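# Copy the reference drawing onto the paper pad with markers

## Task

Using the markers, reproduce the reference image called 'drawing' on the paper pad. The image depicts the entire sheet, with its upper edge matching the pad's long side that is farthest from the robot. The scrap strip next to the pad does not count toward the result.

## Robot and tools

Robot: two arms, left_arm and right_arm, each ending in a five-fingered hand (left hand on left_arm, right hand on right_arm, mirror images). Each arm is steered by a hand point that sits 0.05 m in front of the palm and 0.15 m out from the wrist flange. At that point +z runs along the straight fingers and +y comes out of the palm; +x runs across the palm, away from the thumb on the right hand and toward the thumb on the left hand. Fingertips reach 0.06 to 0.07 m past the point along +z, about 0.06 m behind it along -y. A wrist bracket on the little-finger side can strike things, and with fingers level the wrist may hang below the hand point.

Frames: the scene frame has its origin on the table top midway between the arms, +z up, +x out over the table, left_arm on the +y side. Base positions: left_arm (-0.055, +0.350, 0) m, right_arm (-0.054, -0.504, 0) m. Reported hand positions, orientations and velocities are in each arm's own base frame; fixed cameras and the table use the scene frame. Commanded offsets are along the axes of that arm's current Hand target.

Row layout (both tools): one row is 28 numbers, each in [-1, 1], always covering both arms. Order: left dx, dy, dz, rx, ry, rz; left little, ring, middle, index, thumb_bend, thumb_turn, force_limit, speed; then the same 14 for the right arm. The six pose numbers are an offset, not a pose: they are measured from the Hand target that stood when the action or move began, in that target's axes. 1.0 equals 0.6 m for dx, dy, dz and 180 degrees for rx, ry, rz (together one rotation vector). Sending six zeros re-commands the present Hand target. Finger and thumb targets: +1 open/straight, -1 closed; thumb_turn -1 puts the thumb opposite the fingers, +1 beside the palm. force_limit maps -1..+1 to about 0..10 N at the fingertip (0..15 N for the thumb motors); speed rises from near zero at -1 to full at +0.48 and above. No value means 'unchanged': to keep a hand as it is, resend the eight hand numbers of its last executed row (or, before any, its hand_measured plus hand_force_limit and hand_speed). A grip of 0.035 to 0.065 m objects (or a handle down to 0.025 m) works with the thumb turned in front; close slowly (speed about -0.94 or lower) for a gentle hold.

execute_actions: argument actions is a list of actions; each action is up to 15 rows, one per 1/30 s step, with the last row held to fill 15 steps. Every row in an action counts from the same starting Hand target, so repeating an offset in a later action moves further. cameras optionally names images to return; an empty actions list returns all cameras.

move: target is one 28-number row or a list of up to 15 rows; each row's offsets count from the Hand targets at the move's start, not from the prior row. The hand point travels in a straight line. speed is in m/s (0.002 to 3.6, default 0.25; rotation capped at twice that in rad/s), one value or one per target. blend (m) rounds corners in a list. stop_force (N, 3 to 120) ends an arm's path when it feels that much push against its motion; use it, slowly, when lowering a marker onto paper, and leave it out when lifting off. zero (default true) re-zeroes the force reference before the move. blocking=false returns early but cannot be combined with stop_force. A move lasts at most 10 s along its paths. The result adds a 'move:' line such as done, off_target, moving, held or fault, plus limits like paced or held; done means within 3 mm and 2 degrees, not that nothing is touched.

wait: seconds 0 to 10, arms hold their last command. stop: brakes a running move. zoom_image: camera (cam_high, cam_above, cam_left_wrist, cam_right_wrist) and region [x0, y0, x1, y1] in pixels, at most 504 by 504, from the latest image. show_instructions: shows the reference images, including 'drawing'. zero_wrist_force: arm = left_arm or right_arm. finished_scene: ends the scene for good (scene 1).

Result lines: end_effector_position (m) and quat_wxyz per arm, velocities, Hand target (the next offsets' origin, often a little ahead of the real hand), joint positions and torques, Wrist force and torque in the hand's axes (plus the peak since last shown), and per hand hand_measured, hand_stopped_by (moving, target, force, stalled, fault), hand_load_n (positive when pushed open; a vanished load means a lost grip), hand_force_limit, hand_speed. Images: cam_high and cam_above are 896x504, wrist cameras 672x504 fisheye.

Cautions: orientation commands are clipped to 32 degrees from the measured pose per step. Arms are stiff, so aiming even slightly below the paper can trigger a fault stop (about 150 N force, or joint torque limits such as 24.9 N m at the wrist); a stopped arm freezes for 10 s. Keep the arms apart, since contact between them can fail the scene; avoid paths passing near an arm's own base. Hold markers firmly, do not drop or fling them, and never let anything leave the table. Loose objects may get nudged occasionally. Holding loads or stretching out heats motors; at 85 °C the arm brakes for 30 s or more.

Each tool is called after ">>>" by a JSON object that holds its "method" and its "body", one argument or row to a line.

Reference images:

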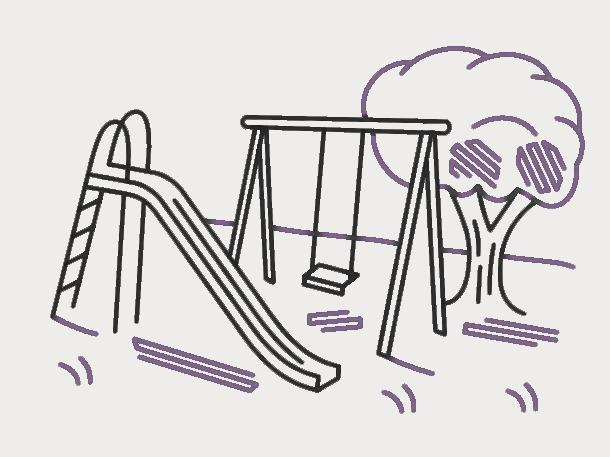

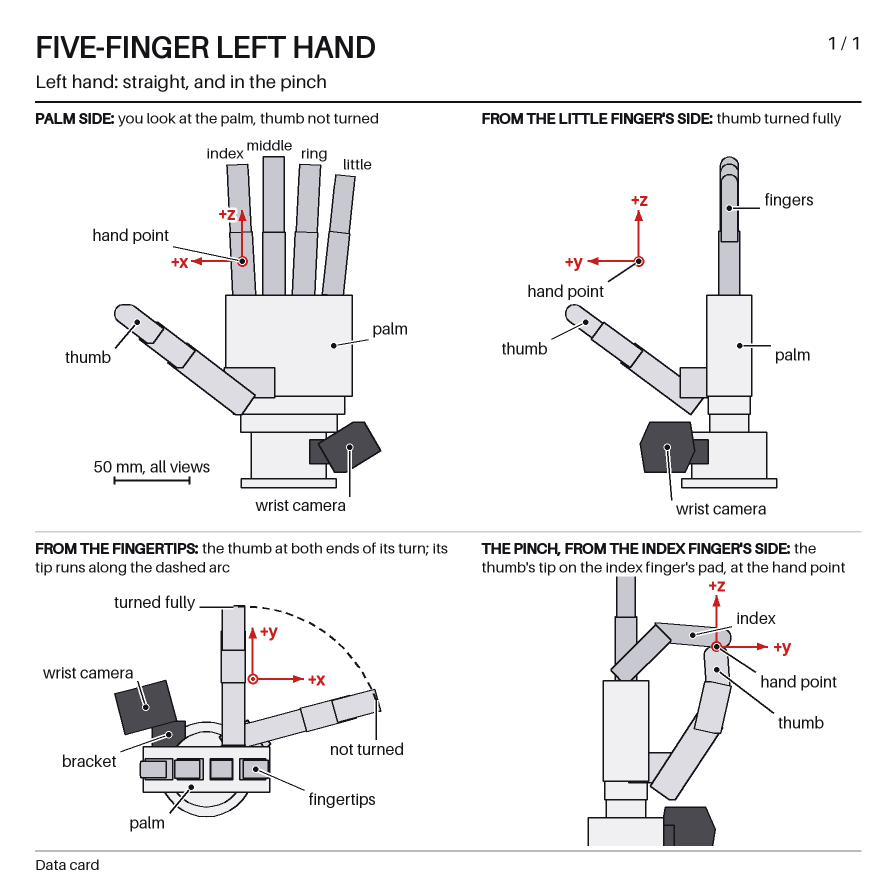

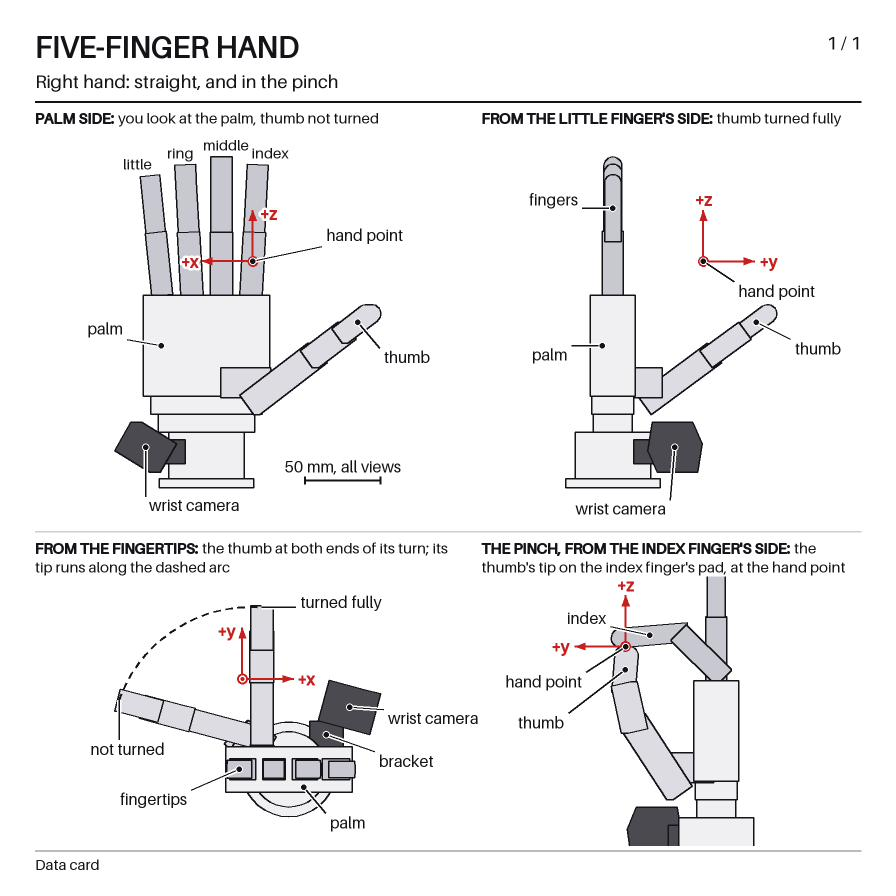

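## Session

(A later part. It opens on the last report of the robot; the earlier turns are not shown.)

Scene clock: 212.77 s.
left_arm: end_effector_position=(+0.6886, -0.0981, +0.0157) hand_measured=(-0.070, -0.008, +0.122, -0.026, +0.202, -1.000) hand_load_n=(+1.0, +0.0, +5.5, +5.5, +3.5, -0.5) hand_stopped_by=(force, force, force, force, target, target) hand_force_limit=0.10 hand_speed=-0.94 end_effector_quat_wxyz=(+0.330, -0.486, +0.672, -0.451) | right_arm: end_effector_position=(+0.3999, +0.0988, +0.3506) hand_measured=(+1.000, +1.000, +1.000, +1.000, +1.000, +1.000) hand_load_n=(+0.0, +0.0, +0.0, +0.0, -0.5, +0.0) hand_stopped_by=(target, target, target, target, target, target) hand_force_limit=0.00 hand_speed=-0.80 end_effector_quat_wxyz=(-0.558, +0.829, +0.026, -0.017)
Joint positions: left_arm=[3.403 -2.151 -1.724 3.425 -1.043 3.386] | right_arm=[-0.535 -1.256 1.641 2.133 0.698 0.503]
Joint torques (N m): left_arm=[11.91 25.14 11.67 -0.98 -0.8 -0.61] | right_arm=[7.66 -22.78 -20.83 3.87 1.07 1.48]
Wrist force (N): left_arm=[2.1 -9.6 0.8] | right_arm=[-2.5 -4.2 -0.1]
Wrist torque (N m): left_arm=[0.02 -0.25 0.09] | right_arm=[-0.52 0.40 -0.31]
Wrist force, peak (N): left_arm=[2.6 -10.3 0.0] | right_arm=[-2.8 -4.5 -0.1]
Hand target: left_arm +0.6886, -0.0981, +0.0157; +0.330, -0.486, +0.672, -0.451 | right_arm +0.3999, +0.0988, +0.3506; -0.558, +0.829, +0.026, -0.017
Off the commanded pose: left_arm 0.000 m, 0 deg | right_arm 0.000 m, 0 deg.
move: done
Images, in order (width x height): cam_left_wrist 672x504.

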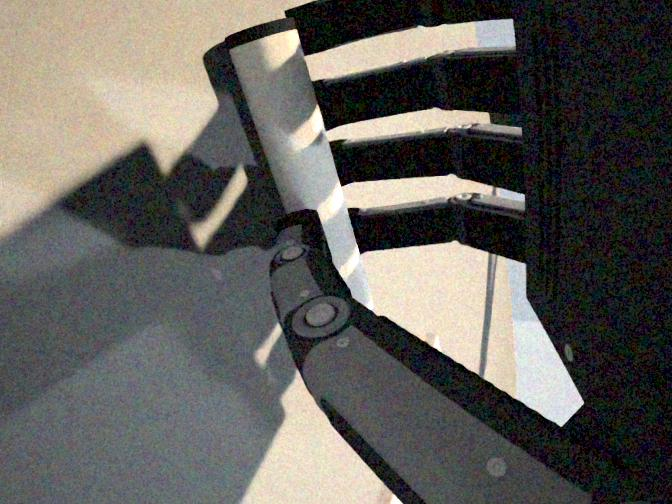

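>>> {"method": "move", "body": {
  "target": [0,-0.077,-0.031,0,0,0,-0.4,-0.4,-0.5,-0.5,0.2,-1,0.1,-0.94,0,0,0,0,0,0,1,1,1,1,1,1,0,-0.8],
  "speed": 0.05,
  "cameras": ["cam_above","cam_left_wrist"]
}}

>>> {"method": "zoom_image", "body": {
  "camera": "cam_above",
  "region": [60, 80, 260, 240]
}}

Scene clock: 216.83 s.
left_arm: end_effector_position=(+0.6886, -0.0983, +0.0655) hand_measured=(-0.070, -0.008, +0.122, -0.026, +0.202, -1.000) hand_load_n=(+1.5, +0.0, +0.0, +5.5, +4.0, -0.5) hand_stopped_by=(force, force, force, force, target, target) hand_force_limit=0.10 hand_speed=-0.94 end_effector_quat_wxyz=(+0.330, -0.486, +0.672, -0.451) | right_arm: end_effector_position=(+0.3999, +0.0988, +0.3506) hand_measured=(+1.000, +1.000, +1.000, +1.000, +1.000, +1.000) hand_load_n=(+0.0, +0.0, +0.0, +0.0, +0.0, +0.0) hand_stopped_by=(target, target, target, target, target, target) hand_force_limit=0.00 hand_speed=-0.80 end_effector_quat_wxyz=(-0.558, +0.829, +0.026, -0.017)
Joint positions: left_arm=[3.402 -2.077 -1.689 3.316 -1.043 3.385] | right_arm=[-0.535 -1.256 1.641 2.133 0.698 0.503]
Joint torques (N m): left_arm=[-12.13 50.17 31.15 -1.35 -1.38 0.52] | right_arm=[7.3 -23.66 -20.73 3.77 1.14 1.39]
Wrist force (N): left_arm=[2.0 1.2 0.2] | right_arm=[-2.5 -4.2 0.0]
Wrist torque (N m): left_arm=[0.11 -0.30 -0.10] | right_arm=[-0.53 0.40 -0.30]
Wrist force, peak (N): left_arm=[2.5 -10.5 0.1] | right_arm=[-2.9 -4.6 0.1]
Hand target: left_arm +0.6886, -0.0983, +0.0655; +0.330, -0.486, +0.672, -0.451 | right_arm +0.3999, +0.0988, +0.3506; -0.558, +0.829, +0.026, -0.017
Off the commanded pose: left_arm 0.000 m, 0 deg | right_arm 0.000 m, 0 deg.
move: done
Images, in order (width x height): cam_above 896x504, cam_left_wrist 672x504.

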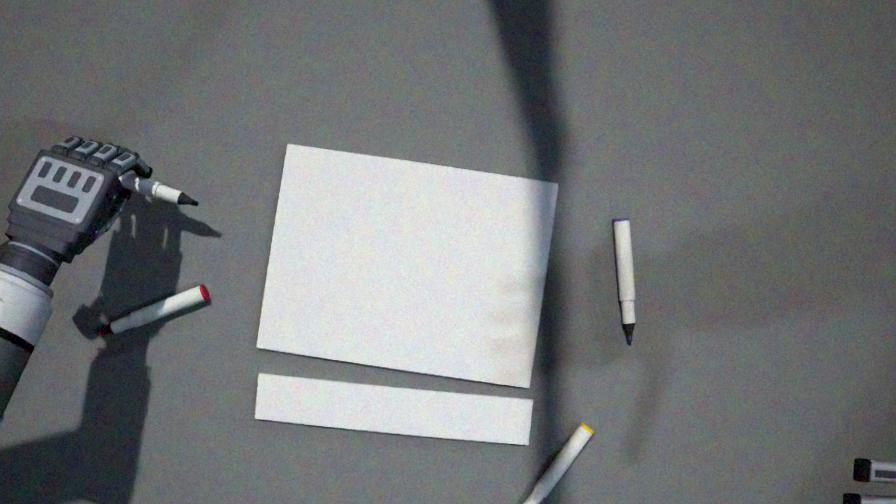

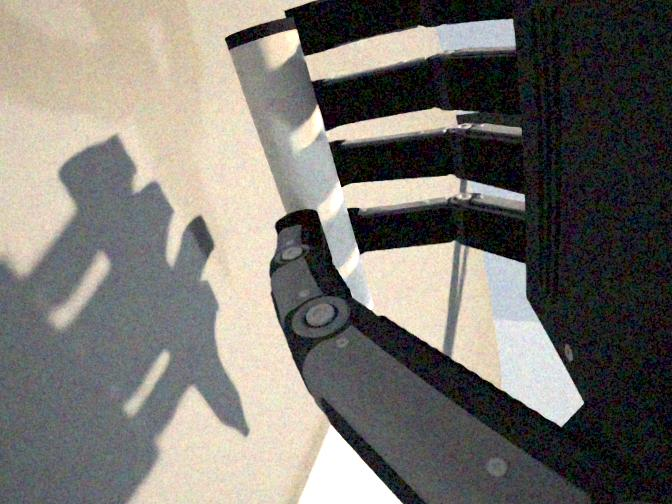

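Scaled by 2.520 from the camera's 896x504 image, which has a finer 1280x720 frame.

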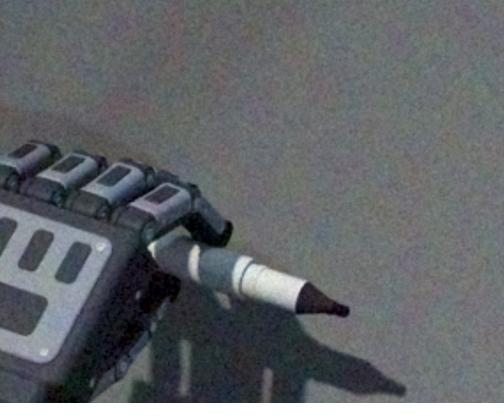

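>>> {"method": "move", "body": {
  "target": [0,0,0,0,0,0,-0.5,-0.5,-0.6,-0.5,0.2,-1,-0.4,-0.94,0,0,0,0,0,0,1,1,1,1,1,1,0,-0.8]
}}

>>> {"method": "move", "body": {
  "target": [0,0,0,0,0,0,-0.5,-0.5,-0.7,-0.6,0.1,-1,0.4,-0.94,0,0,0,0,0,0,1,1,1,1,1,1,0,-0.8],
  "cameras": ["cam_left_wrist"]
}}

Scene clock: 221.77 s.
left_arm: end_effector_position=(+0.6886, -0.0983, +0.0655) hand_measured=(-0.114, -0.034, -0.024, -0.026, +0.202, -1.000) hand_load_n=(+3.0, +0.5, +3.0, +6.0, +9.0, +3.0) hand_stopped_by=(force, force, force, force, target, target) hand_force_limit=-0.40 hand_speed=-0.94 end_effector_quat_wxyz=(+0.330, -0.486, +0.672, -0.451) | right_arm: end_effector_position=(+0.3999, +0.0988, +0.3506) hand_measured=(+1.000, +1.000, +1.000, +1.000, +1.000, +1.000) hand_load_n=(+0.0, +0.0, +0.0, +0.0, +0.0, +0.0) hand_stopped_by=(target, target, target, target, target, target) hand_force_limit=0.00 hand_speed=-0.80 end_effector_quat_wxyz=(-0.558, +0.829, +0.026, -0.017)
Joint positions: left_arm=[3.402 -2.076 -1.689 3.316 -1.043 3.385] | right_arm=[-0.535 -1.256 1.641 2.133 0.698 0.503]
Joint torques (N m): left_arm=[-4.11 48.55 31.66 -1.36 0.27 0.83] | right_arm=[8.49 -22.37 -20.63 3.83 1.09 1.45]
Wrist force (N): left_arm=[2.2 1.0 0.1] | right_arm=[-2.8 -4.4 0.0]
Wrist torque (N m): left_arm=[0.08 -0.32 -0.09] | right_arm=[-0.55 0.44 -0.33]
Wrist force, peak (N): left_arm=[2.4 1.1 0.2] | right_arm=[-2.8 -4.6 -0.1]
Hand target: left_arm +0.6886, -0.0983, +0.0655; +0.330, -0.486, +0.672, -0.451 | right_arm +0.3999, +0.0988, +0.3506; -0.558, +0.829, +0.026, -0.017
Off the commanded pose: left_arm 0.000 m, 0 deg | right_arm 0.000 m, 0 deg.
move: done

Scene clock: 222.27 s.
left_arm: end_effector_position=(+0.6886, -0.0983, +0.0655) hand_measured=(-0.114, -0.036, -0.032, -0.030, +0.202, -1.000) hand_load_n=(+2.5, +0.0, +6.5, +6.5, +10.0, +3.0) hand_stopped_by=(force, force, force, force, force, target) hand_force_limit=0.40 hand_speed=-0.94 end_effector_quat_wxyz=(+0.330, -0.486, +0.672, -0.451) | right_arm: end_effector_position=(+0.3999, +0.0988, +0.3506) hand_measured=(+1.000, +1.000, +1.000, +1.000, +1.000, +1.000) hand_load_n=(+0.0, +0.0, +0.0, +0.0, +0.0, +0.0) hand_stopped_by=(target, target, target, target, target, target) hand_force_limit=0.00 hand_speed=-0.80 end_effector_quat_wxyz=(-0.558, +0.829, +0.026, -0.017)
Joint positions: left_arm=[3.402 -2.076 -1.689 3.316 -1.043 3.385] | right_arm=[-0.535 -1.256 1.641 2.133 0.698 0.503]
Joint torques (N m): left_arm=[-3.29 48.32 31.75 -1.46 0.63 0.6] | right_arm=[8.29 -22.15 -20.15 3.83 1.05 1.47]
Wrist force (N): left_arm=[2.1 1.1 0.2] | right_arm=[-2.6 -4.3 0.0]
Wrist torque (N m): left_arm=[0.09 -0.30 -0.10] | right_arm=[-0.54 0.41 -0.31]
Wrist force, peak (N): left_arm=[2.4 1.1 0.2] | right_arm=[-2.6 -4.7 -0.2]
Hand target: left_arm +0.6886, -0.0983, +0.0655; +0.330, -0.486, +0.672, -0.451 | right_arm +0.3999, +0.0988, +0.3506; -0.558, +0.829, +0.026, -0.017
Off the commanded pose: left_arm 0.000 m, 0 deg | right_arm 0.000 m, 0 deg.
move: done
Images, in order (width x height): cam_left_wrist 672x504.

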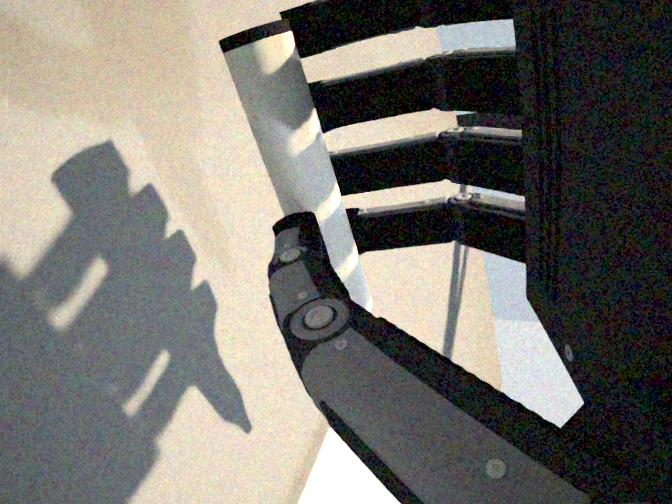

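>>> {"method": "move", "body": {
  "target": [
    [0,-0.154,-0.062,0,0,0,-0.5,-0.5,-0.7,-0.6,0.1,-1,0.4,-0.94,0,0,0,0,0,0,1,1,1,1,1,1,0,-0.8],
    [0.584,-0.079,-0.313,0.0586,0.0406,0.5221,-0.5,-0.5,-0.7,-0.6,0.1,-1,0.4,-0.94,0,0,0,0,0,0,1,1,1,1,1,1,0,-0.8]
  ],
  "speed": 0.2,
  "blend": [0.03,0],
  "cameras": ["all"]
}}

>>> {"method": "zoom_image", "body": {
  "camera": "cam_high",
  "region": [340, 130, 540, 290]
}}

Scene clock: 247.50 s.
left_arm: end_effector_position=(+0.4313, -0.3835, +0.1783) hand_measured=(-0.114, -0.036, -0.032, -0.030, +0.202, -1.000) hand_load_n=(+2.5, +0.0, +6.5, +6.0, +10.0, +3.0) hand_stopped_by=(force, force, force, force, force, target) hand_force_limit=0.40 hand_speed=-0.94 end_effector_quat_wxyz=(+0.554, +0.214, +0.791, -0.147) | right_arm: end_effector_position=(+0.3999, +0.0988, +0.3506) hand_measured=(+1.000, +1.000, +1.000, +1.000, +1.000, +1.000) hand_load_n=(+0.0, +0.0, +0.0, +0.0, +0.0, +0.0) hand_stopped_by=(target, target, target, target, target, target) hand_force_limit=0.00 hand_speed=-0.80 end_effector_quat_wxyz=(-0.558, +0.829, +0.026, -0.017)
Joint positions: left_arm=[2.494 -1.702 -1.968 3.316 -1.686 4.674] | right_arm=[-0.535 -1.256 1.641 2.133 0.698 0.503]
Joint torques (N m): left_arm=[-13.4 10.74 33.4 -0.94 -1.79 1.22] | right_arm=[8.34 -22.53 -21.21 3.67 1.08 1.64]
Wrist force (N): left_arm=[4.3 -0.9 0.0] | right_arm=[-2.7 -4.5 -0.2]
Wrist torque (N m): left_arm=[-0.13 -0.59 0.18] | right_arm=[-0.54 0.42 -0.32]
Wrist force, peak (N): left_arm=[4.9 -0.5 0.2] | right_arm=[-2.7 -4.6 -0.1]
Hand target: left_arm +0.4312, -0.3835, +0.1783; +0.554, +0.214, +0.791, -0.147 | right_arm +0.3999, +0.0988, +0.3506; -0.558, +0.829, +0.026, -0.017
Off the commanded pose: left_arm 0.000 m, 0 deg | right_arm 0.000 m, 0 deg.
move: done

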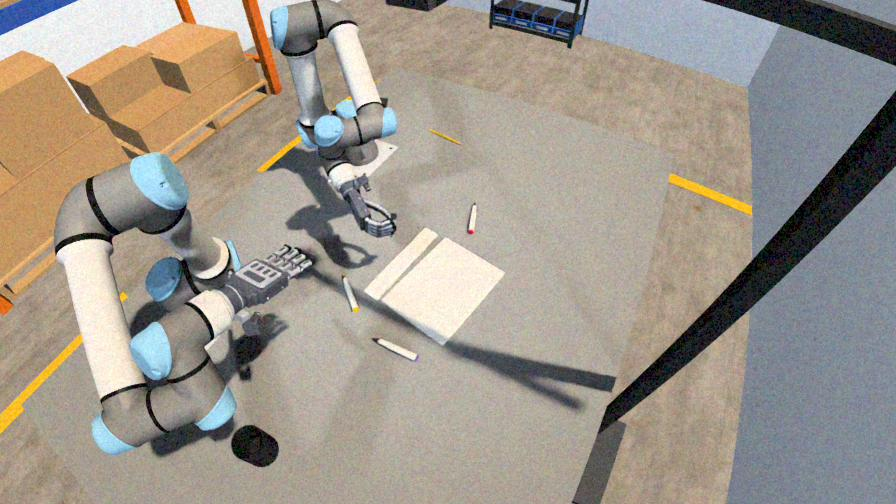

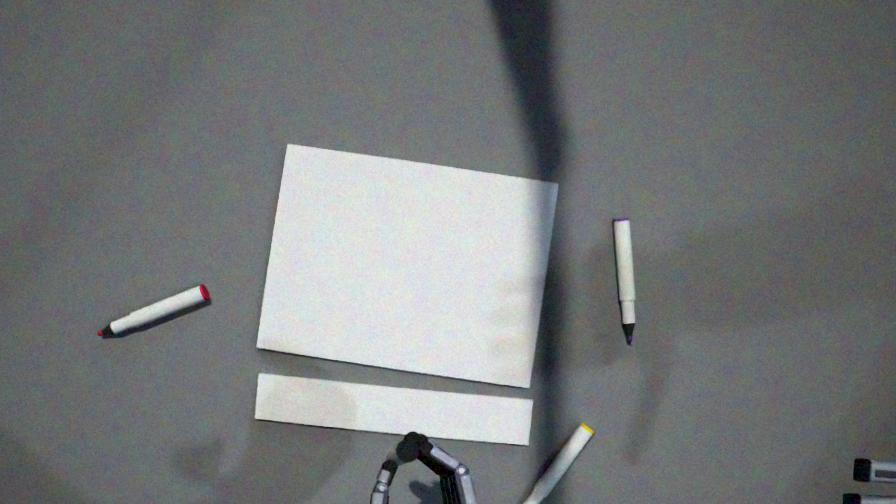

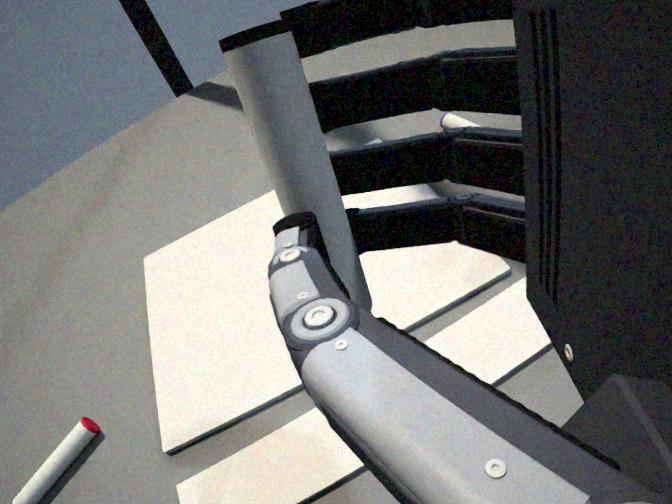

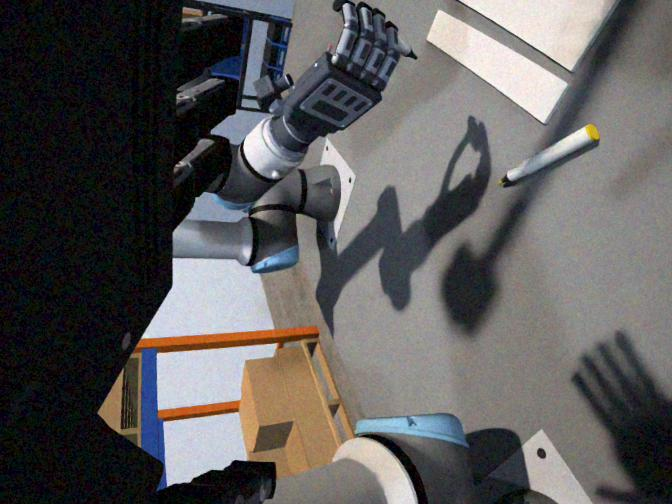

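Scaled by 2.520 from the camera's 896x504 image, which has a finer 1280x720 frame.

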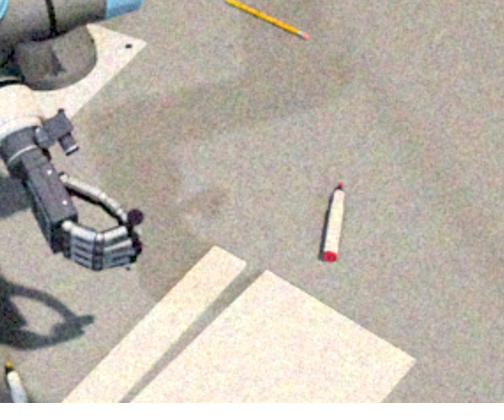

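>>> {"method": "move", "body": {
  "target": [0.1253,0,0.0456,0,0,0,-0.5,-0.5,-0.7,-0.6,0.1,-1,0.4,-0.94,0,0,0,0,0,0,1,1,1,1,1,1,0,-0.8],
  "speed": 0.1,
  "cameras": ["cam_high","cam_above"]
}}

>>> {"method": "zoom_image", "body": {
  "camera": "cam_high",
  "region": [340, 180, 480, 290]
}}

Scene clock: 256.47 s.
left_arm: end_effector_position=(+0.4313, -0.3831, +0.0984) hand_measured=(-0.114, -0.036, -0.032, -0.030, +0.202, -1.000) hand_load_n=(+2.0, +0.0, +6.5, +6.0, +10.5, +3.0) hand_stopped_by=(force, force, force, force, force, target) hand_force_limit=0.40 hand_speed=-0.94 end_effector_quat_wxyz=(+0.554, +0.214, +0.791, -0.147) | right_arm: end_effector_position=(+0.3999, +0.0988, +0.3506) hand_measured=(+1.000, +1.000, +1.000, +1.000, +1.000, +1.000) hand_load_n=(+0.0, +0.0, +0.0, +0.0, +0.0, +0.0) hand_stopped_by=(target, target, target, target, target, target) hand_force_limit=0.00 hand_speed=-0.80 end_effector_quat_wxyz=(-0.558, +0.829, +0.026, -0.017)
Joint positions: left_arm=[2.495 -1.825 -2.066 3.539 -1.686 4.675] | right_arm=[-0.535 -1.256 1.641 2.133 0.698 0.503]
Joint torques (N m): left_arm=[12.53 11.87 4.18 1.72 1.57 1.19] | right_arm=[7.48 -22.06 -20.35 3.54 0.99 1.58]
Wrist force (N): left_arm=[4.4 -0.9 -0.1] | right_arm=[-2.6 -4.5 -0.1]
Wrist torque (N m): left_arm=[-0.13 -0.62 0.19] | right_arm=[-0.55 0.41 -0.32]
Wrist force, peak (N): left_arm=[5.1 -1.0 0.1] | right_arm=[-2.9 -4.5 -0.2]
Hand target: left_arm +0.4313, -0.3832, +0.0983; +0.554, +0.214, +0.791, -0.147 | right_arm +0.3999, +0.0988, +0.3506; -0.558, +0.829, +0.026, -0.017
Off the commanded pose: left_arm 0.000 m, 0 deg | right_arm 0.000 m, 0 deg.
move: done
Images, in order (width x height): cam_high 896x504, cam_above 896x504.

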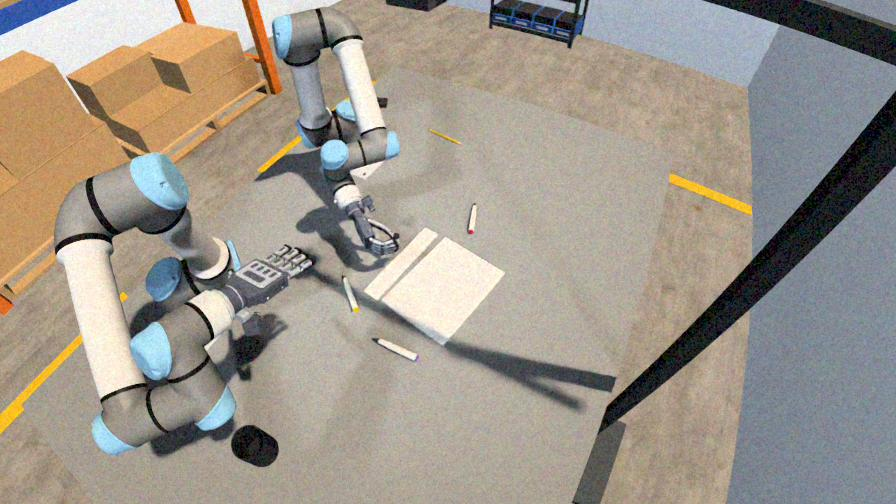

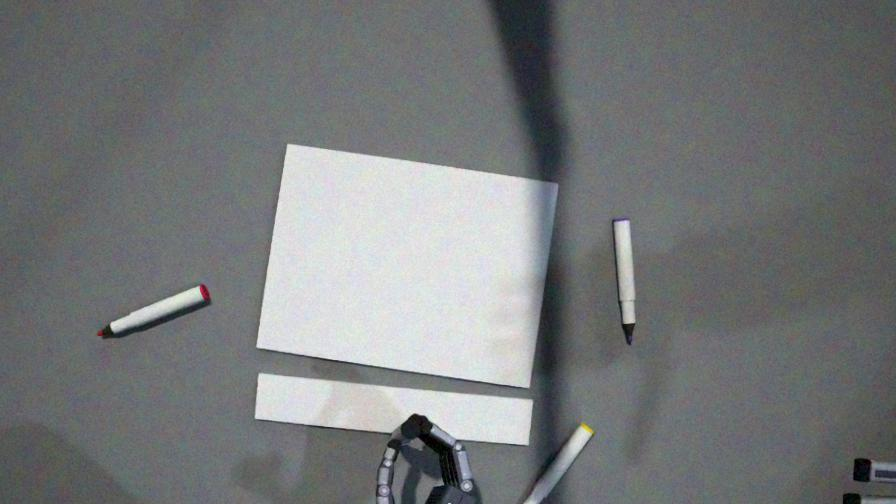

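Scaled by 3.600 from the camera's 896x504 image, which has a finer 1280x720 frame.

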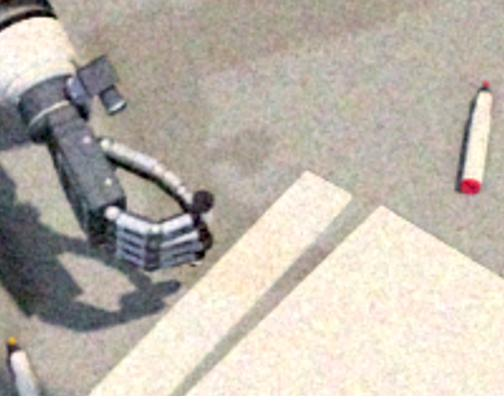

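>>> {"method": "move", "body": {
  "target": [-0.005,0.0083,0.0136,0,0,0,-0.5,-0.5,-0.7,-0.6,0.1,-1,0.4,-0.94,0,0,0,0,0,0,1,1,1,1,1,1,0,-0.8],
  "speed": 0.1
}}

>>> {"method": "zero_wrist_force", "body": {
  "arm": "left_arm"
}}

>>> {"method": "move", "body": {
  "target": [0.094,0,0.0342,0,0,0,-0.5,-0.5,-0.7,-0.6,0.1,-1,0.4,-0.94,0,0,0,0,0,0,1,1,1,1,1,1,0,-0.8],
  "speed": 0.01,
  "stop_force": 3,
  "cameras": ["cam_high","cam_above"]
}}

>>> {"method": "zoom_image", "body": {
  "camera": "cam_above",
  "region": [340, 340, 500, 504]
}}

Scene clock: 267.73 s.
left_arm: end_effector_position=(+0.4412, -0.3832, +0.0984) hand_measured=(-0.114, -0.036, -0.032, -0.030, +0.202, -1.000) hand_load_n=(+2.5, +0.0, +6.5, +6.0, +10.0, +3.0) hand_stopped_by=(force, force, force, force, force, target) hand_force_limit=0.40 hand_speed=-0.94 end_effector_quat_wxyz=(+0.554, +0.214, +0.791, -0.147) | right_arm: end_effector_position=(+0.3999, +0.0988, +0.3506) hand_measured=(+1.000, +1.000, +1.000, +1.000, +1.000, +1.000) hand_load_n=(+0.0, +0.0, +0.0, +0.0, +0.0, -0.5) hand_stopped_by=(target, target, target, target, target, target) hand_force_limit=0.00 hand_speed=-0.80 end_effector_quat_wxyz=(-0.558, +0.829, +0.026, -0.017)
Joint positions: left_arm=[2.511 -1.837 -2.051 3.535 -1.671 4.681] | right_arm=[-0.535 -1.256 1.641 2.133 0.698 0.503]
Joint torques (N m): left_arm=[13.24 11.96 31.61 -1.21 1.69 1.27] | right_arm=[8.17 -21.99 -20.28 3.57 1.01 1.43]
Wrist force (N): left_arm=[4.5 -0.7 0.0] | right_arm=[-2.4 -4.5 0.1]
Wrist torque (N m): left_arm=[-0.11 -0.61 0.18] | right_arm=[-0.57 0.38 -0.31]
Wrist force, peak (N): left_arm=[4.7 -0.9 0.2] | right_arm=[-3.1 -4.5 -0.2]
Hand target: left_arm +0.4413, -0.3832, +0.0984; +0.554, +0.214, +0.791, -0.147 | right_arm +0.3999, +0.0988, +0.3506; -0.558, +0.829, +0.026, -0.017
Off the commanded pose: left_arm 0.000 m, 0 deg | right_arm 0.000 m, 0 deg.
move: done

Wrist force sensor zeroed.

Scene clock: 271.60 s.
left_arm: end_effector_position=(+0.4414, -0.3831, +0.0727) hand_measured=(-0.114, -0.036, -0.032, -0.030, +0.202, -1.000) hand_load_n=(+2.5, +0.5, +6.5, +5.5, +10.5, +2.0) hand_stopped_by=(force, force, force, force, force, target) hand_force_limit=0.40 hand_speed=-0.94 end_effector_quat_wxyz=(+0.554, +0.214, +0.791, -0.147) | right_arm: end_effector_position=(+0.3999, +0.0988, +0.3506) hand_measured=(+1.000, +1.000, +1.000, +1.000, +1.000, +1.000) hand_load_n=(+0.0, +0.0, +0.0, +0.0, +0.0, +0.0) hand_stopped_by=(target, target, target, target, target, target) hand_force_limit=0.00 hand_speed=-0.80 end_effector_quat_wxyz=(-0.558, +0.829, +0.026, -0.017)
Joint positions: left_arm=[2.512 -1.885 -2.073 3.606 -1.67 4.681] | right_arm=[-0.535 -1.256 1.641 2.133 0.698 0.503]
Joint torques (N m): left_arm=[8.64 39.01 29.95 -0.85 1.63 -1.27] | right_arm=[9.14 -23 -20.69 3.63 0.77 1.37]
Wrist force (N, zeroed by zero_wrist_force on left_arm): left_arm=[-2.3 0.4 -0.1] | right_arm=[-2.6 -4.2 -0.1]
Wrist torque (N m, zeroed by zero_wrist_force on left_arm): left_arm=[0.02 0.02 0.02] | right_arm=[-0.52 0.41 -0.31]
Wrist force, peak (N, zeroed by zero_wrist_force on left_arm): left_arm=[-6.6 0.0 -0.8] | right_arm=[-2.8 -4.5 -0.1]
Hand target: left_arm +0.4414, -0.3831, +0.0727; +0.554, +0.214, +0.791, -0.147 (not the last commanded pose) | right_arm +0.3999, +0.0988, +0.3506; -0.558, +0.829, +0.026, -0.017
Off the commanded pose: left_arm 0.034 m, 0 deg | right_arm 0.000 m, 0 deg.
move: contact (left_arm)
Images, in order (width x height): cam_high 896x504, cam_above 896x504.

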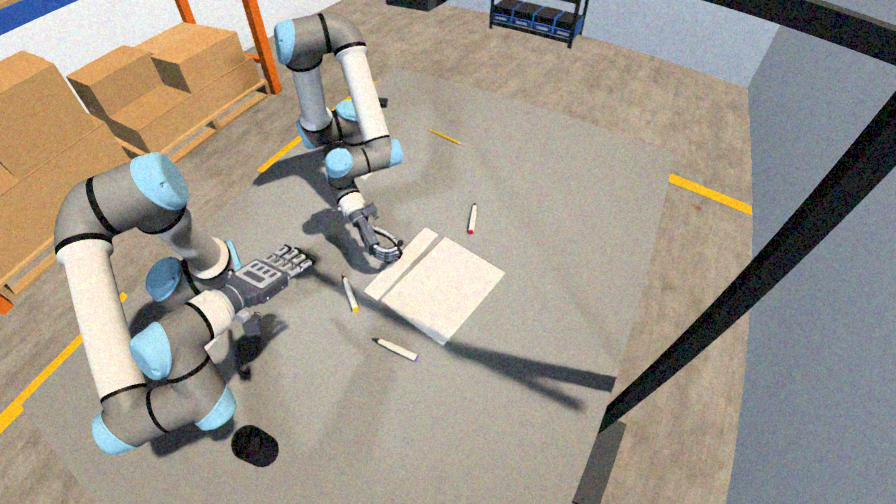

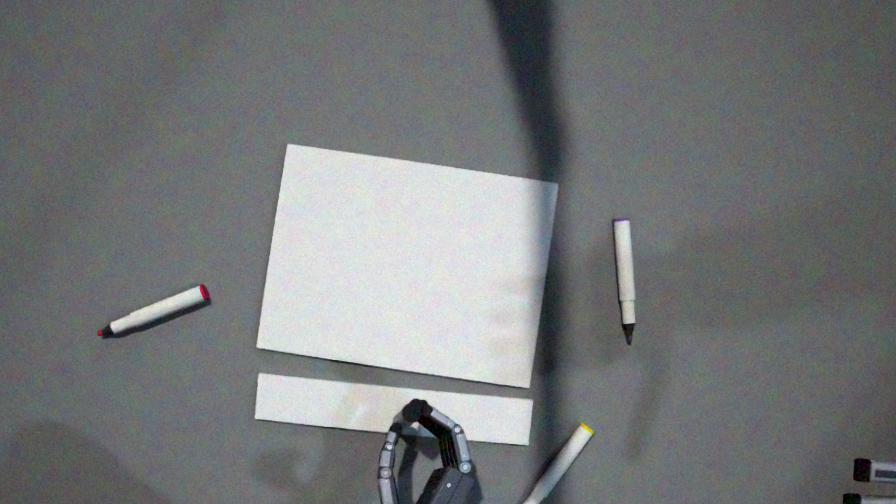

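Scaled by 3.073 from the camera's 896x504 image, which has a finer 1280x720 frame.

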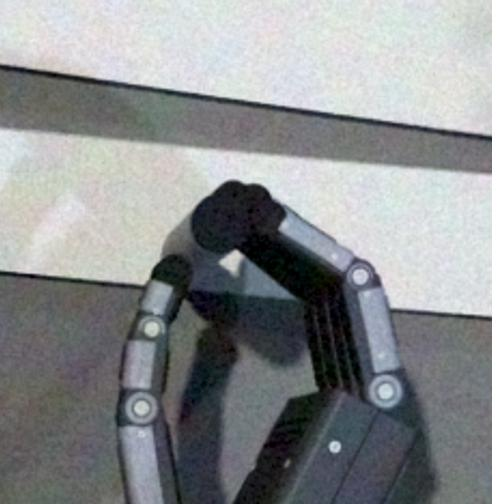

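>>> {"method": "move", "body": {
  "target": [-0.0118,-0.0763,0.0323,0,0,0,-0.5,-0.5,-0.7,-0.6,0.1,-1,0.4,-0.94,0,0,0,0,0,0,1,1,1,1,1,1,0,-0.8],
  "speed": 0.03
}}

>>> {"method": "move", "body": {
  "target": [
    [-0.047,0,-0.0171,0,0,0,-0.5,-0.5,-0.7,-0.6,0.1,-1,0.4,-0.94,0,0,0,0,0,0,1,1,1,1,1,1,0,-0.8],
    [0.006,-0.23,-0.35,0,0,0,-0.5,-0.5,-0.7,-0.6,0.1,-1,0.4,-0.94,0,0,0,0,0,0,1,1,1,1,1,1,0,-0.8]
  ],
  "speed": 0.15,
  "cameras": ["cam_high","cam_above"]
}}

>>> {"method": "zoom_image", "body": {
  "camera": "cam_above",
  "region": [340, 340, 500, 504]
}}

Scene clock: 281.07 s.
left_arm: end_effector_position=(+0.4363, -0.4329, +0.0725) hand_measured=(-0.114, -0.034, -0.032, -0.030, +0.204, -1.000) hand_load_n=(+3.5, +0.5, +6.5, +4.0, +11.5, +1.0) hand_stopped_by=(force, force, force, force, force, target) hand_force_limit=0.40 hand_speed=-0.94 end_effector_quat_wxyz=(+0.554, +0.214, +0.791, -0.147) | right_arm: end_effector_position=(+0.3999, +0.0988, +0.3506) hand_measured=(+1.000, +1.000, +1.000, +1.000, +1.000, +1.000) hand_load_n=(+0.0, +0.0, +0.0, +0.0, +0.0, +0.0) hand_stopped_by=(target, target, target, target, target, target) hand_force_limit=0.00 hand_speed=-0.80 end_effector_quat_wxyz=(-0.558, +0.829, +0.026, -0.017)
Joint positions: left_arm=[2.403 -1.963 -1.955 3.56 -1.772 4.643] | right_arm=[-0.535 -1.256 1.641 2.133 0.698 0.503]
Joint torques (N m): left_arm=[-13.07 15.98 29.24 -1.4 -1.7 -1.64] | right_arm=[9.04 -22.68 -20.28 3.46 0.76 1.51]
Wrist force (N, zeroed by zero_wrist_force on left_arm): left_arm=[-2.3 1.3 -1.0] | right_arm=[-2.6 -4.4 -0.2]
Wrist torque (N m, zeroed by zero_wrist_force on left_arm): left_arm=[0.02 0.10 0.26] | right_arm=[-0.55 0.42 -0.31]
Wrist force, peak (N, zeroed by zero_wrist_force on left_arm): left_arm=[-3.4 0.7 -1.9] | right_arm=[-2.8 -4.6 0.0]
Hand target: left_arm +0.4363, -0.4331, +0.0725; +0.554, +0.214, +0.791, -0.147 | right_arm +0.3999, +0.0988, +0.3506; -0.558, +0.829, +0.026, -0.017
Off the commanded pose: left_arm 0.000 m, 0 deg | right_arm 0.000 m, 0 deg.
move: done

Scene clock: 284.07 s.
left_arm: end_effector_position=(+0.1953, -0.4531, +0.1406) hand_measured=(-0.114, -0.036, -0.032, -0.030, +0.204, -1.000) hand_load_n=(+2.0, +0.0, +6.5, +6.5, +10.5, +2.5) hand_stopped_by=(force, force, force, force, force, target) hand_force_limit=0.40 hand_speed=-0.94 end_effector_quat_wxyz=(+0.554, +0.214, +0.791, -0.147) | right_arm: end_effector_position=(+0.3999, +0.0988, +0.3506) hand_measured=(+1.000, +1.000, +1.000, +1.000, +1.000, +1.000) hand_load_n=(+0.0, +0.0, +0.0, +0.0, +0.0, +0.0) hand_stopped_by=(target, target, target, target, target, target) hand_force_limit=0.00 hand_speed=-0.80 end_effector_quat_wxyz=(-0.558, +0.829, +0.026, -0.017)
Joint positions: left_arm=[1.841 -1.808 -1.966 3.301 -2.289 4.392] | right_arm=[-0.535 -1.256 1.641 2.133 0.698 0.503]
Joint torques (N m): left_arm=[-13.81 13.95 32.68 -1.77 -2.48 -1.47] | right_arm=[9.23 -22.81 -20.04 3.65 0.79 1.7]
Wrist force (N, zeroed by zero_wrist_force on left_arm): left_arm=[0.4 -0.1 0.2] | right_arm=[-2.4 -4.1 -0.2]
Wrist torque (N m, zeroed by zero_wrist_force on left_arm): left_arm=[-0.05 -0.06 0.26] | right_arm=[-0.50 0.39 -0.29]
Wrist force, peak (N, zeroed by zero_wrist_force on left_arm): left_arm=[-3.4 0.8 -1.8] | right_arm=[-2.7 -4.6 -0.1]
Hand target: left_arm +0.1952, -0.4531, +0.1406; +0.554, +0.214, +0.791, -0.147 | right_arm +0.3999, +0.0988, +0.3506; -0.558, +0.829, +0.026, -0.017
Off the commanded pose: left_arm 0.000 m, 0 deg | right_arm 0.000 m, 0 deg.
move: done
Images, in order (width x height): cam_high 896x504, cam_above 896x504.

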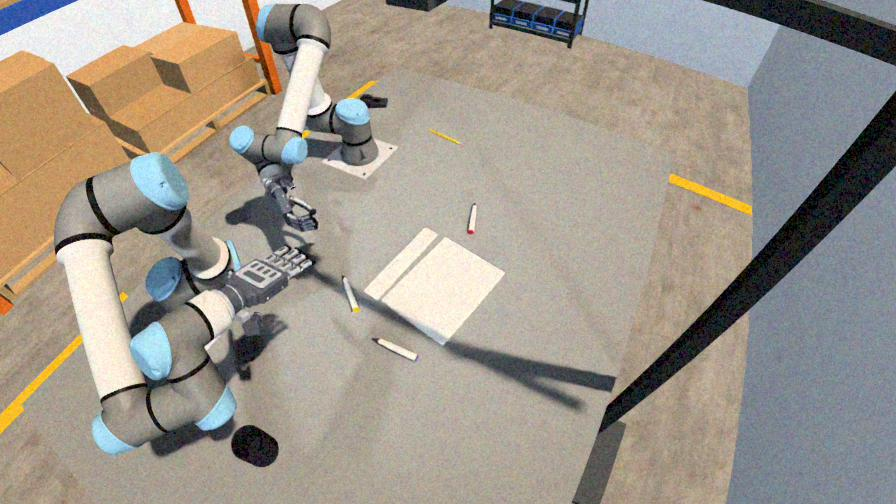

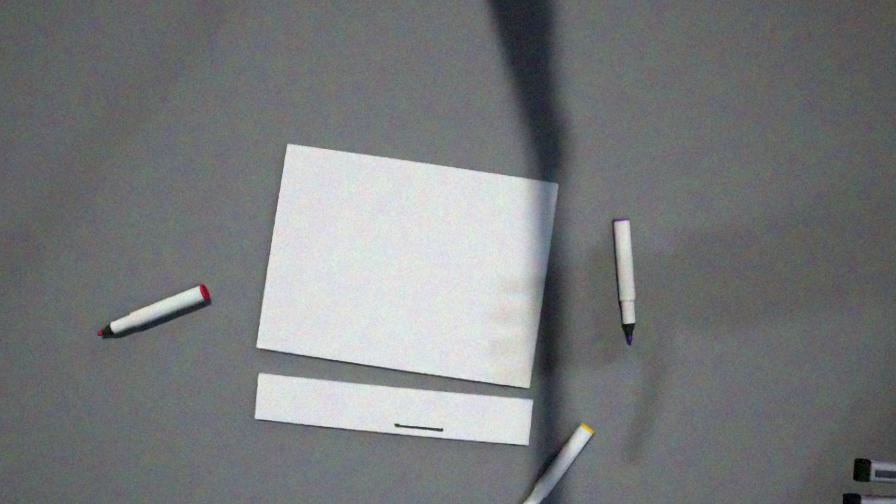

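Scaled by 3.073 from the camera's 896x504 image, which has a finer 1280x720 frame.

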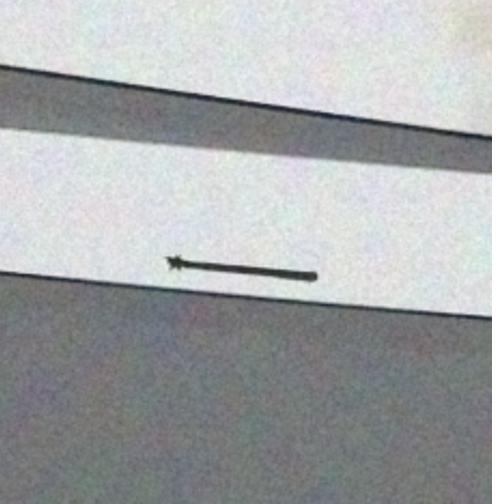

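>>> {"method": "zoom_image", "body": {
  "camera": "cam_above",
  "region": [268, 125, 308, 165]
}}

>>> {"method": "zoom_image", "body": {
  "camera": "cam_above",
  "region": [538, 163, 578, 203]
}}

>>> {"method": "zoom_image", "body": {
  "camera": "cam_above",
  "region": [237, 328, 277, 368]
}}

>>> {"method": "zoom_image", "body": {
  "camera": "cam_above",
  "region": [510, 367, 550, 407]
}}

>>> {"method": "zoom_image", "body": {
  "camera": "cam_above",
  "region": [385, 410, 455, 450]
}}

Scaled by 12.600 from the camera's 896x504 image, which has a finer 1280x720 frame.

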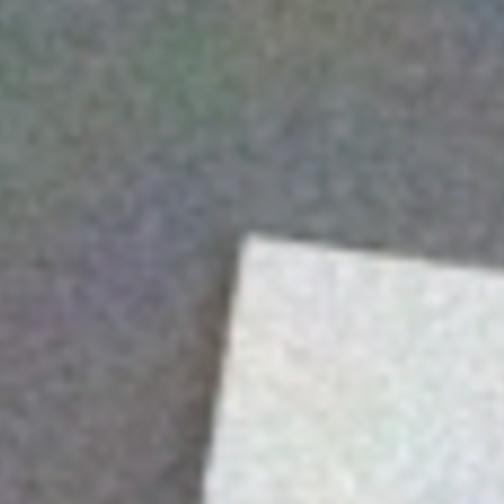

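Scaled by 12.600 from the camera's 896x504 image, which has a finer 1280x720 frame.

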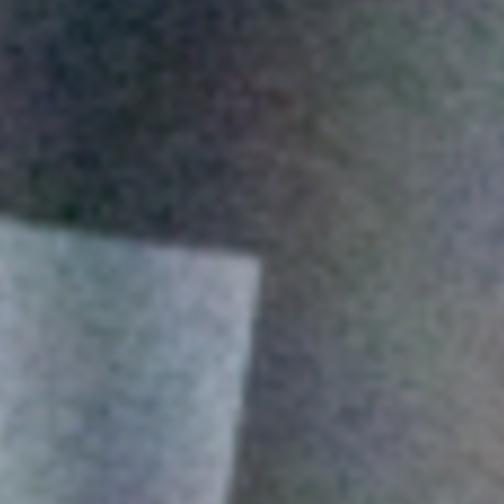

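Scaled by 12.600 from the camera's 896x504 image, which has a finer 1280x720 frame.

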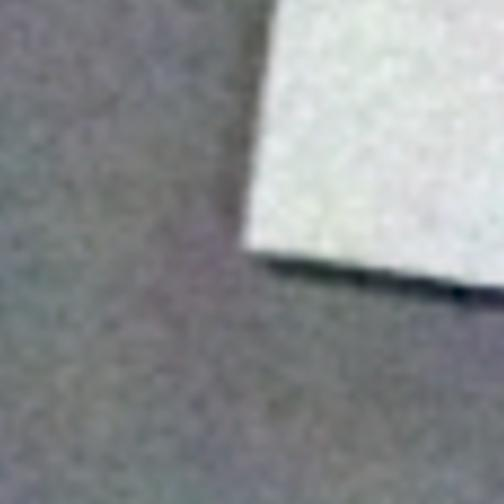

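Scaled by 12.600 from the camera's 896x504 image, which has a finer 1280x720 frame.

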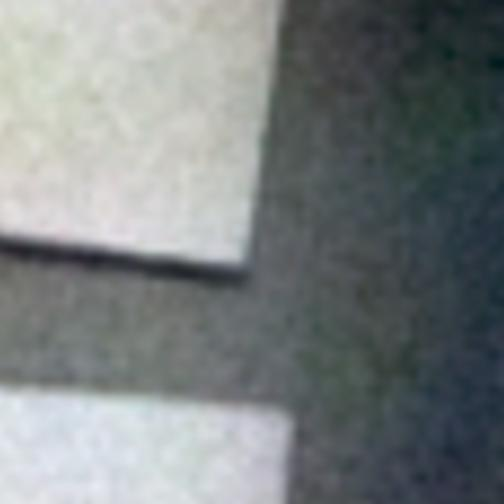

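Scaled by 7.200 from the camera's 896x504 image, which has a finer 1280x720 frame.

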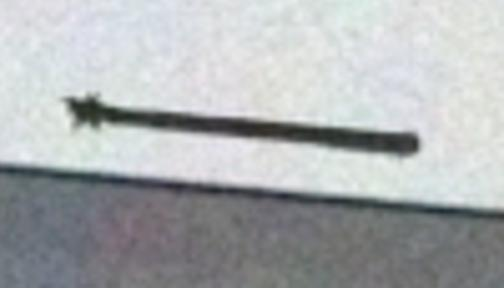

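>>> {"method": "move", "body": {
  "target": [-0.0004,0.6769,0.1102,-0.1196,-0.1098,-0.0226,-0.5,-0.5,-0.7,-0.6,0.1,-1,0.4,-0.94,0,0,0,0,0,0,1,1,1,1,1,1,0,-0.8],
  "speed": 0.15,
  "cameras": ["all"]
}}

Scene clock: 336.60 s.
left_arm: end_effector_position=(+0.4528, -0.1330, +0.1199) hand_measured=(-0.114, -0.036, -0.032, -0.030, +0.204, -1.000) hand_load_n=(+2.0, +0.0, +6.5, +6.0, +10.0, +2.5) hand_stopped_by=(force, force, force, force, force, target) hand_force_limit=0.40 hand_speed=-0.94 end_effector_quat_wxyz=(+0.705, +0.051, +0.705, -0.051) | right_arm: end_effector_position=(+0.3999, +0.0988, +0.3506) hand_measured=(+1.000, +1.000, +1.000, +1.000, +1.000, +1.000) hand_load_n=(+0.0, +0.0, +0.0, +0.0, +0.0, +0.0) hand_stopped_by=(target, target, target, target, target, target) hand_force_limit=0.00 hand_speed=-0.80 end_effector_quat_wxyz=(-0.558, +0.829, +0.026, -0.017)
Joint positions: left_arm=[3.029 -1.599 -2.576 4.174 -1.538 4.712] | right_arm=[-0.535 -1.256 1.641 2.133 0.698 0.503]
Joint torques (N m): left_arm=[13.65 -0.32 0.57 3.1 1.87 -1.64] | right_arm=[8.63 -24.08 -20.39 3.62 0.71 1.41]
Wrist force (N, zeroed by zero_wrist_force on left_arm): left_arm=[0.3 0.0 -0.5] | right_arm=[-2.7 -4.3 0.1]
Wrist torque (N m, zeroed by zero_wrist_force on left_arm): left_arm=[0.01 -0.14 0.24] | right_arm=[-0.53 0.41 -0.31]
Wrist force, peak (N, zeroed by zero_wrist_force on left_arm): left_arm=[0.3 -1.1 0.0] | right_arm=[-2.7 -4.7 -0.3]
Hand target: left_arm +0.4528, -0.1329, +0.1199; +0.705, +0.051, +0.705, -0.051 | right_arm +0.3999, +0.0988, +0.3506; -0.558, +0.829, +0.026, -0.017
Off the commanded pose: left_arm 0.000 m, 0 deg | right_arm 0.000 m, 0 deg.
move: done

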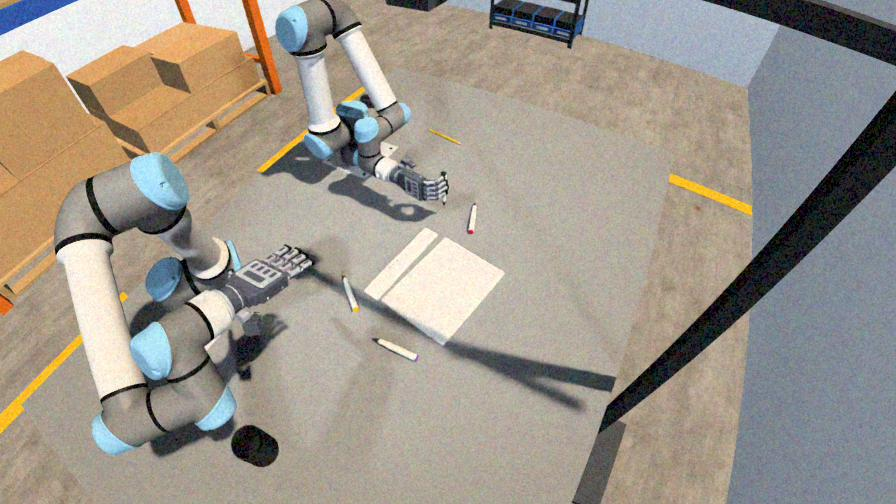

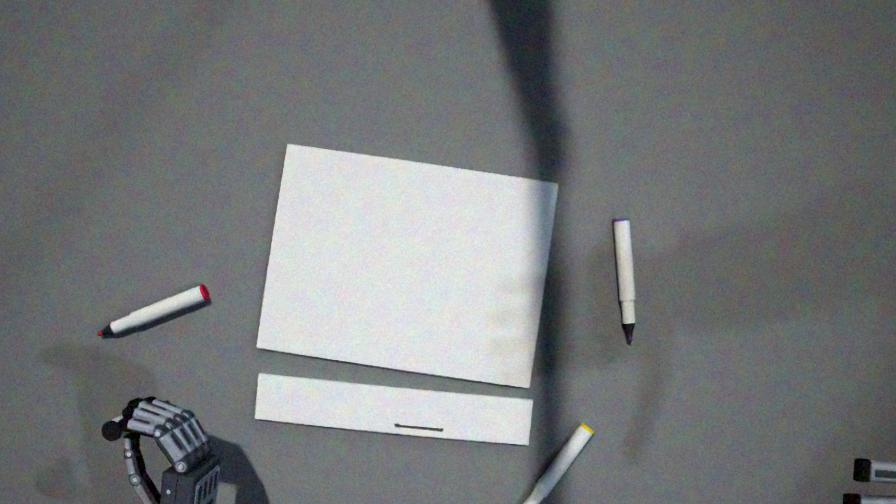

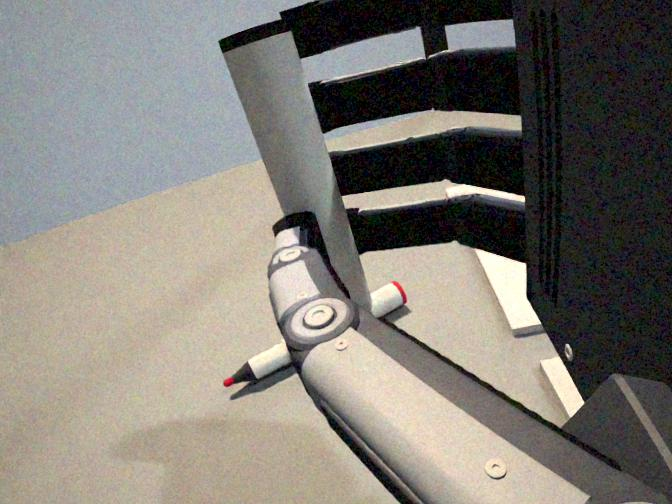

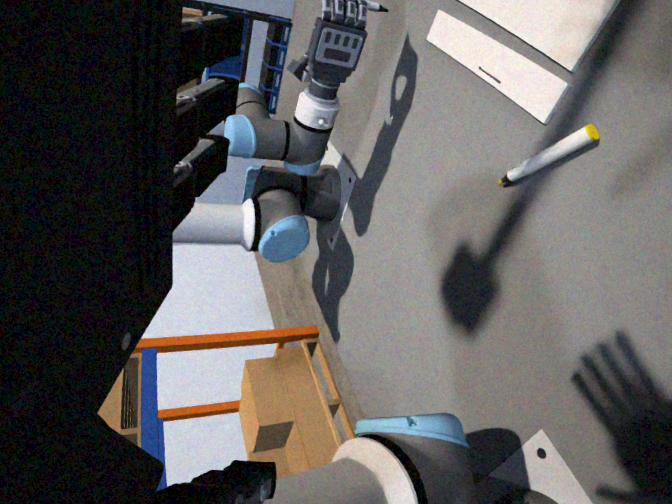

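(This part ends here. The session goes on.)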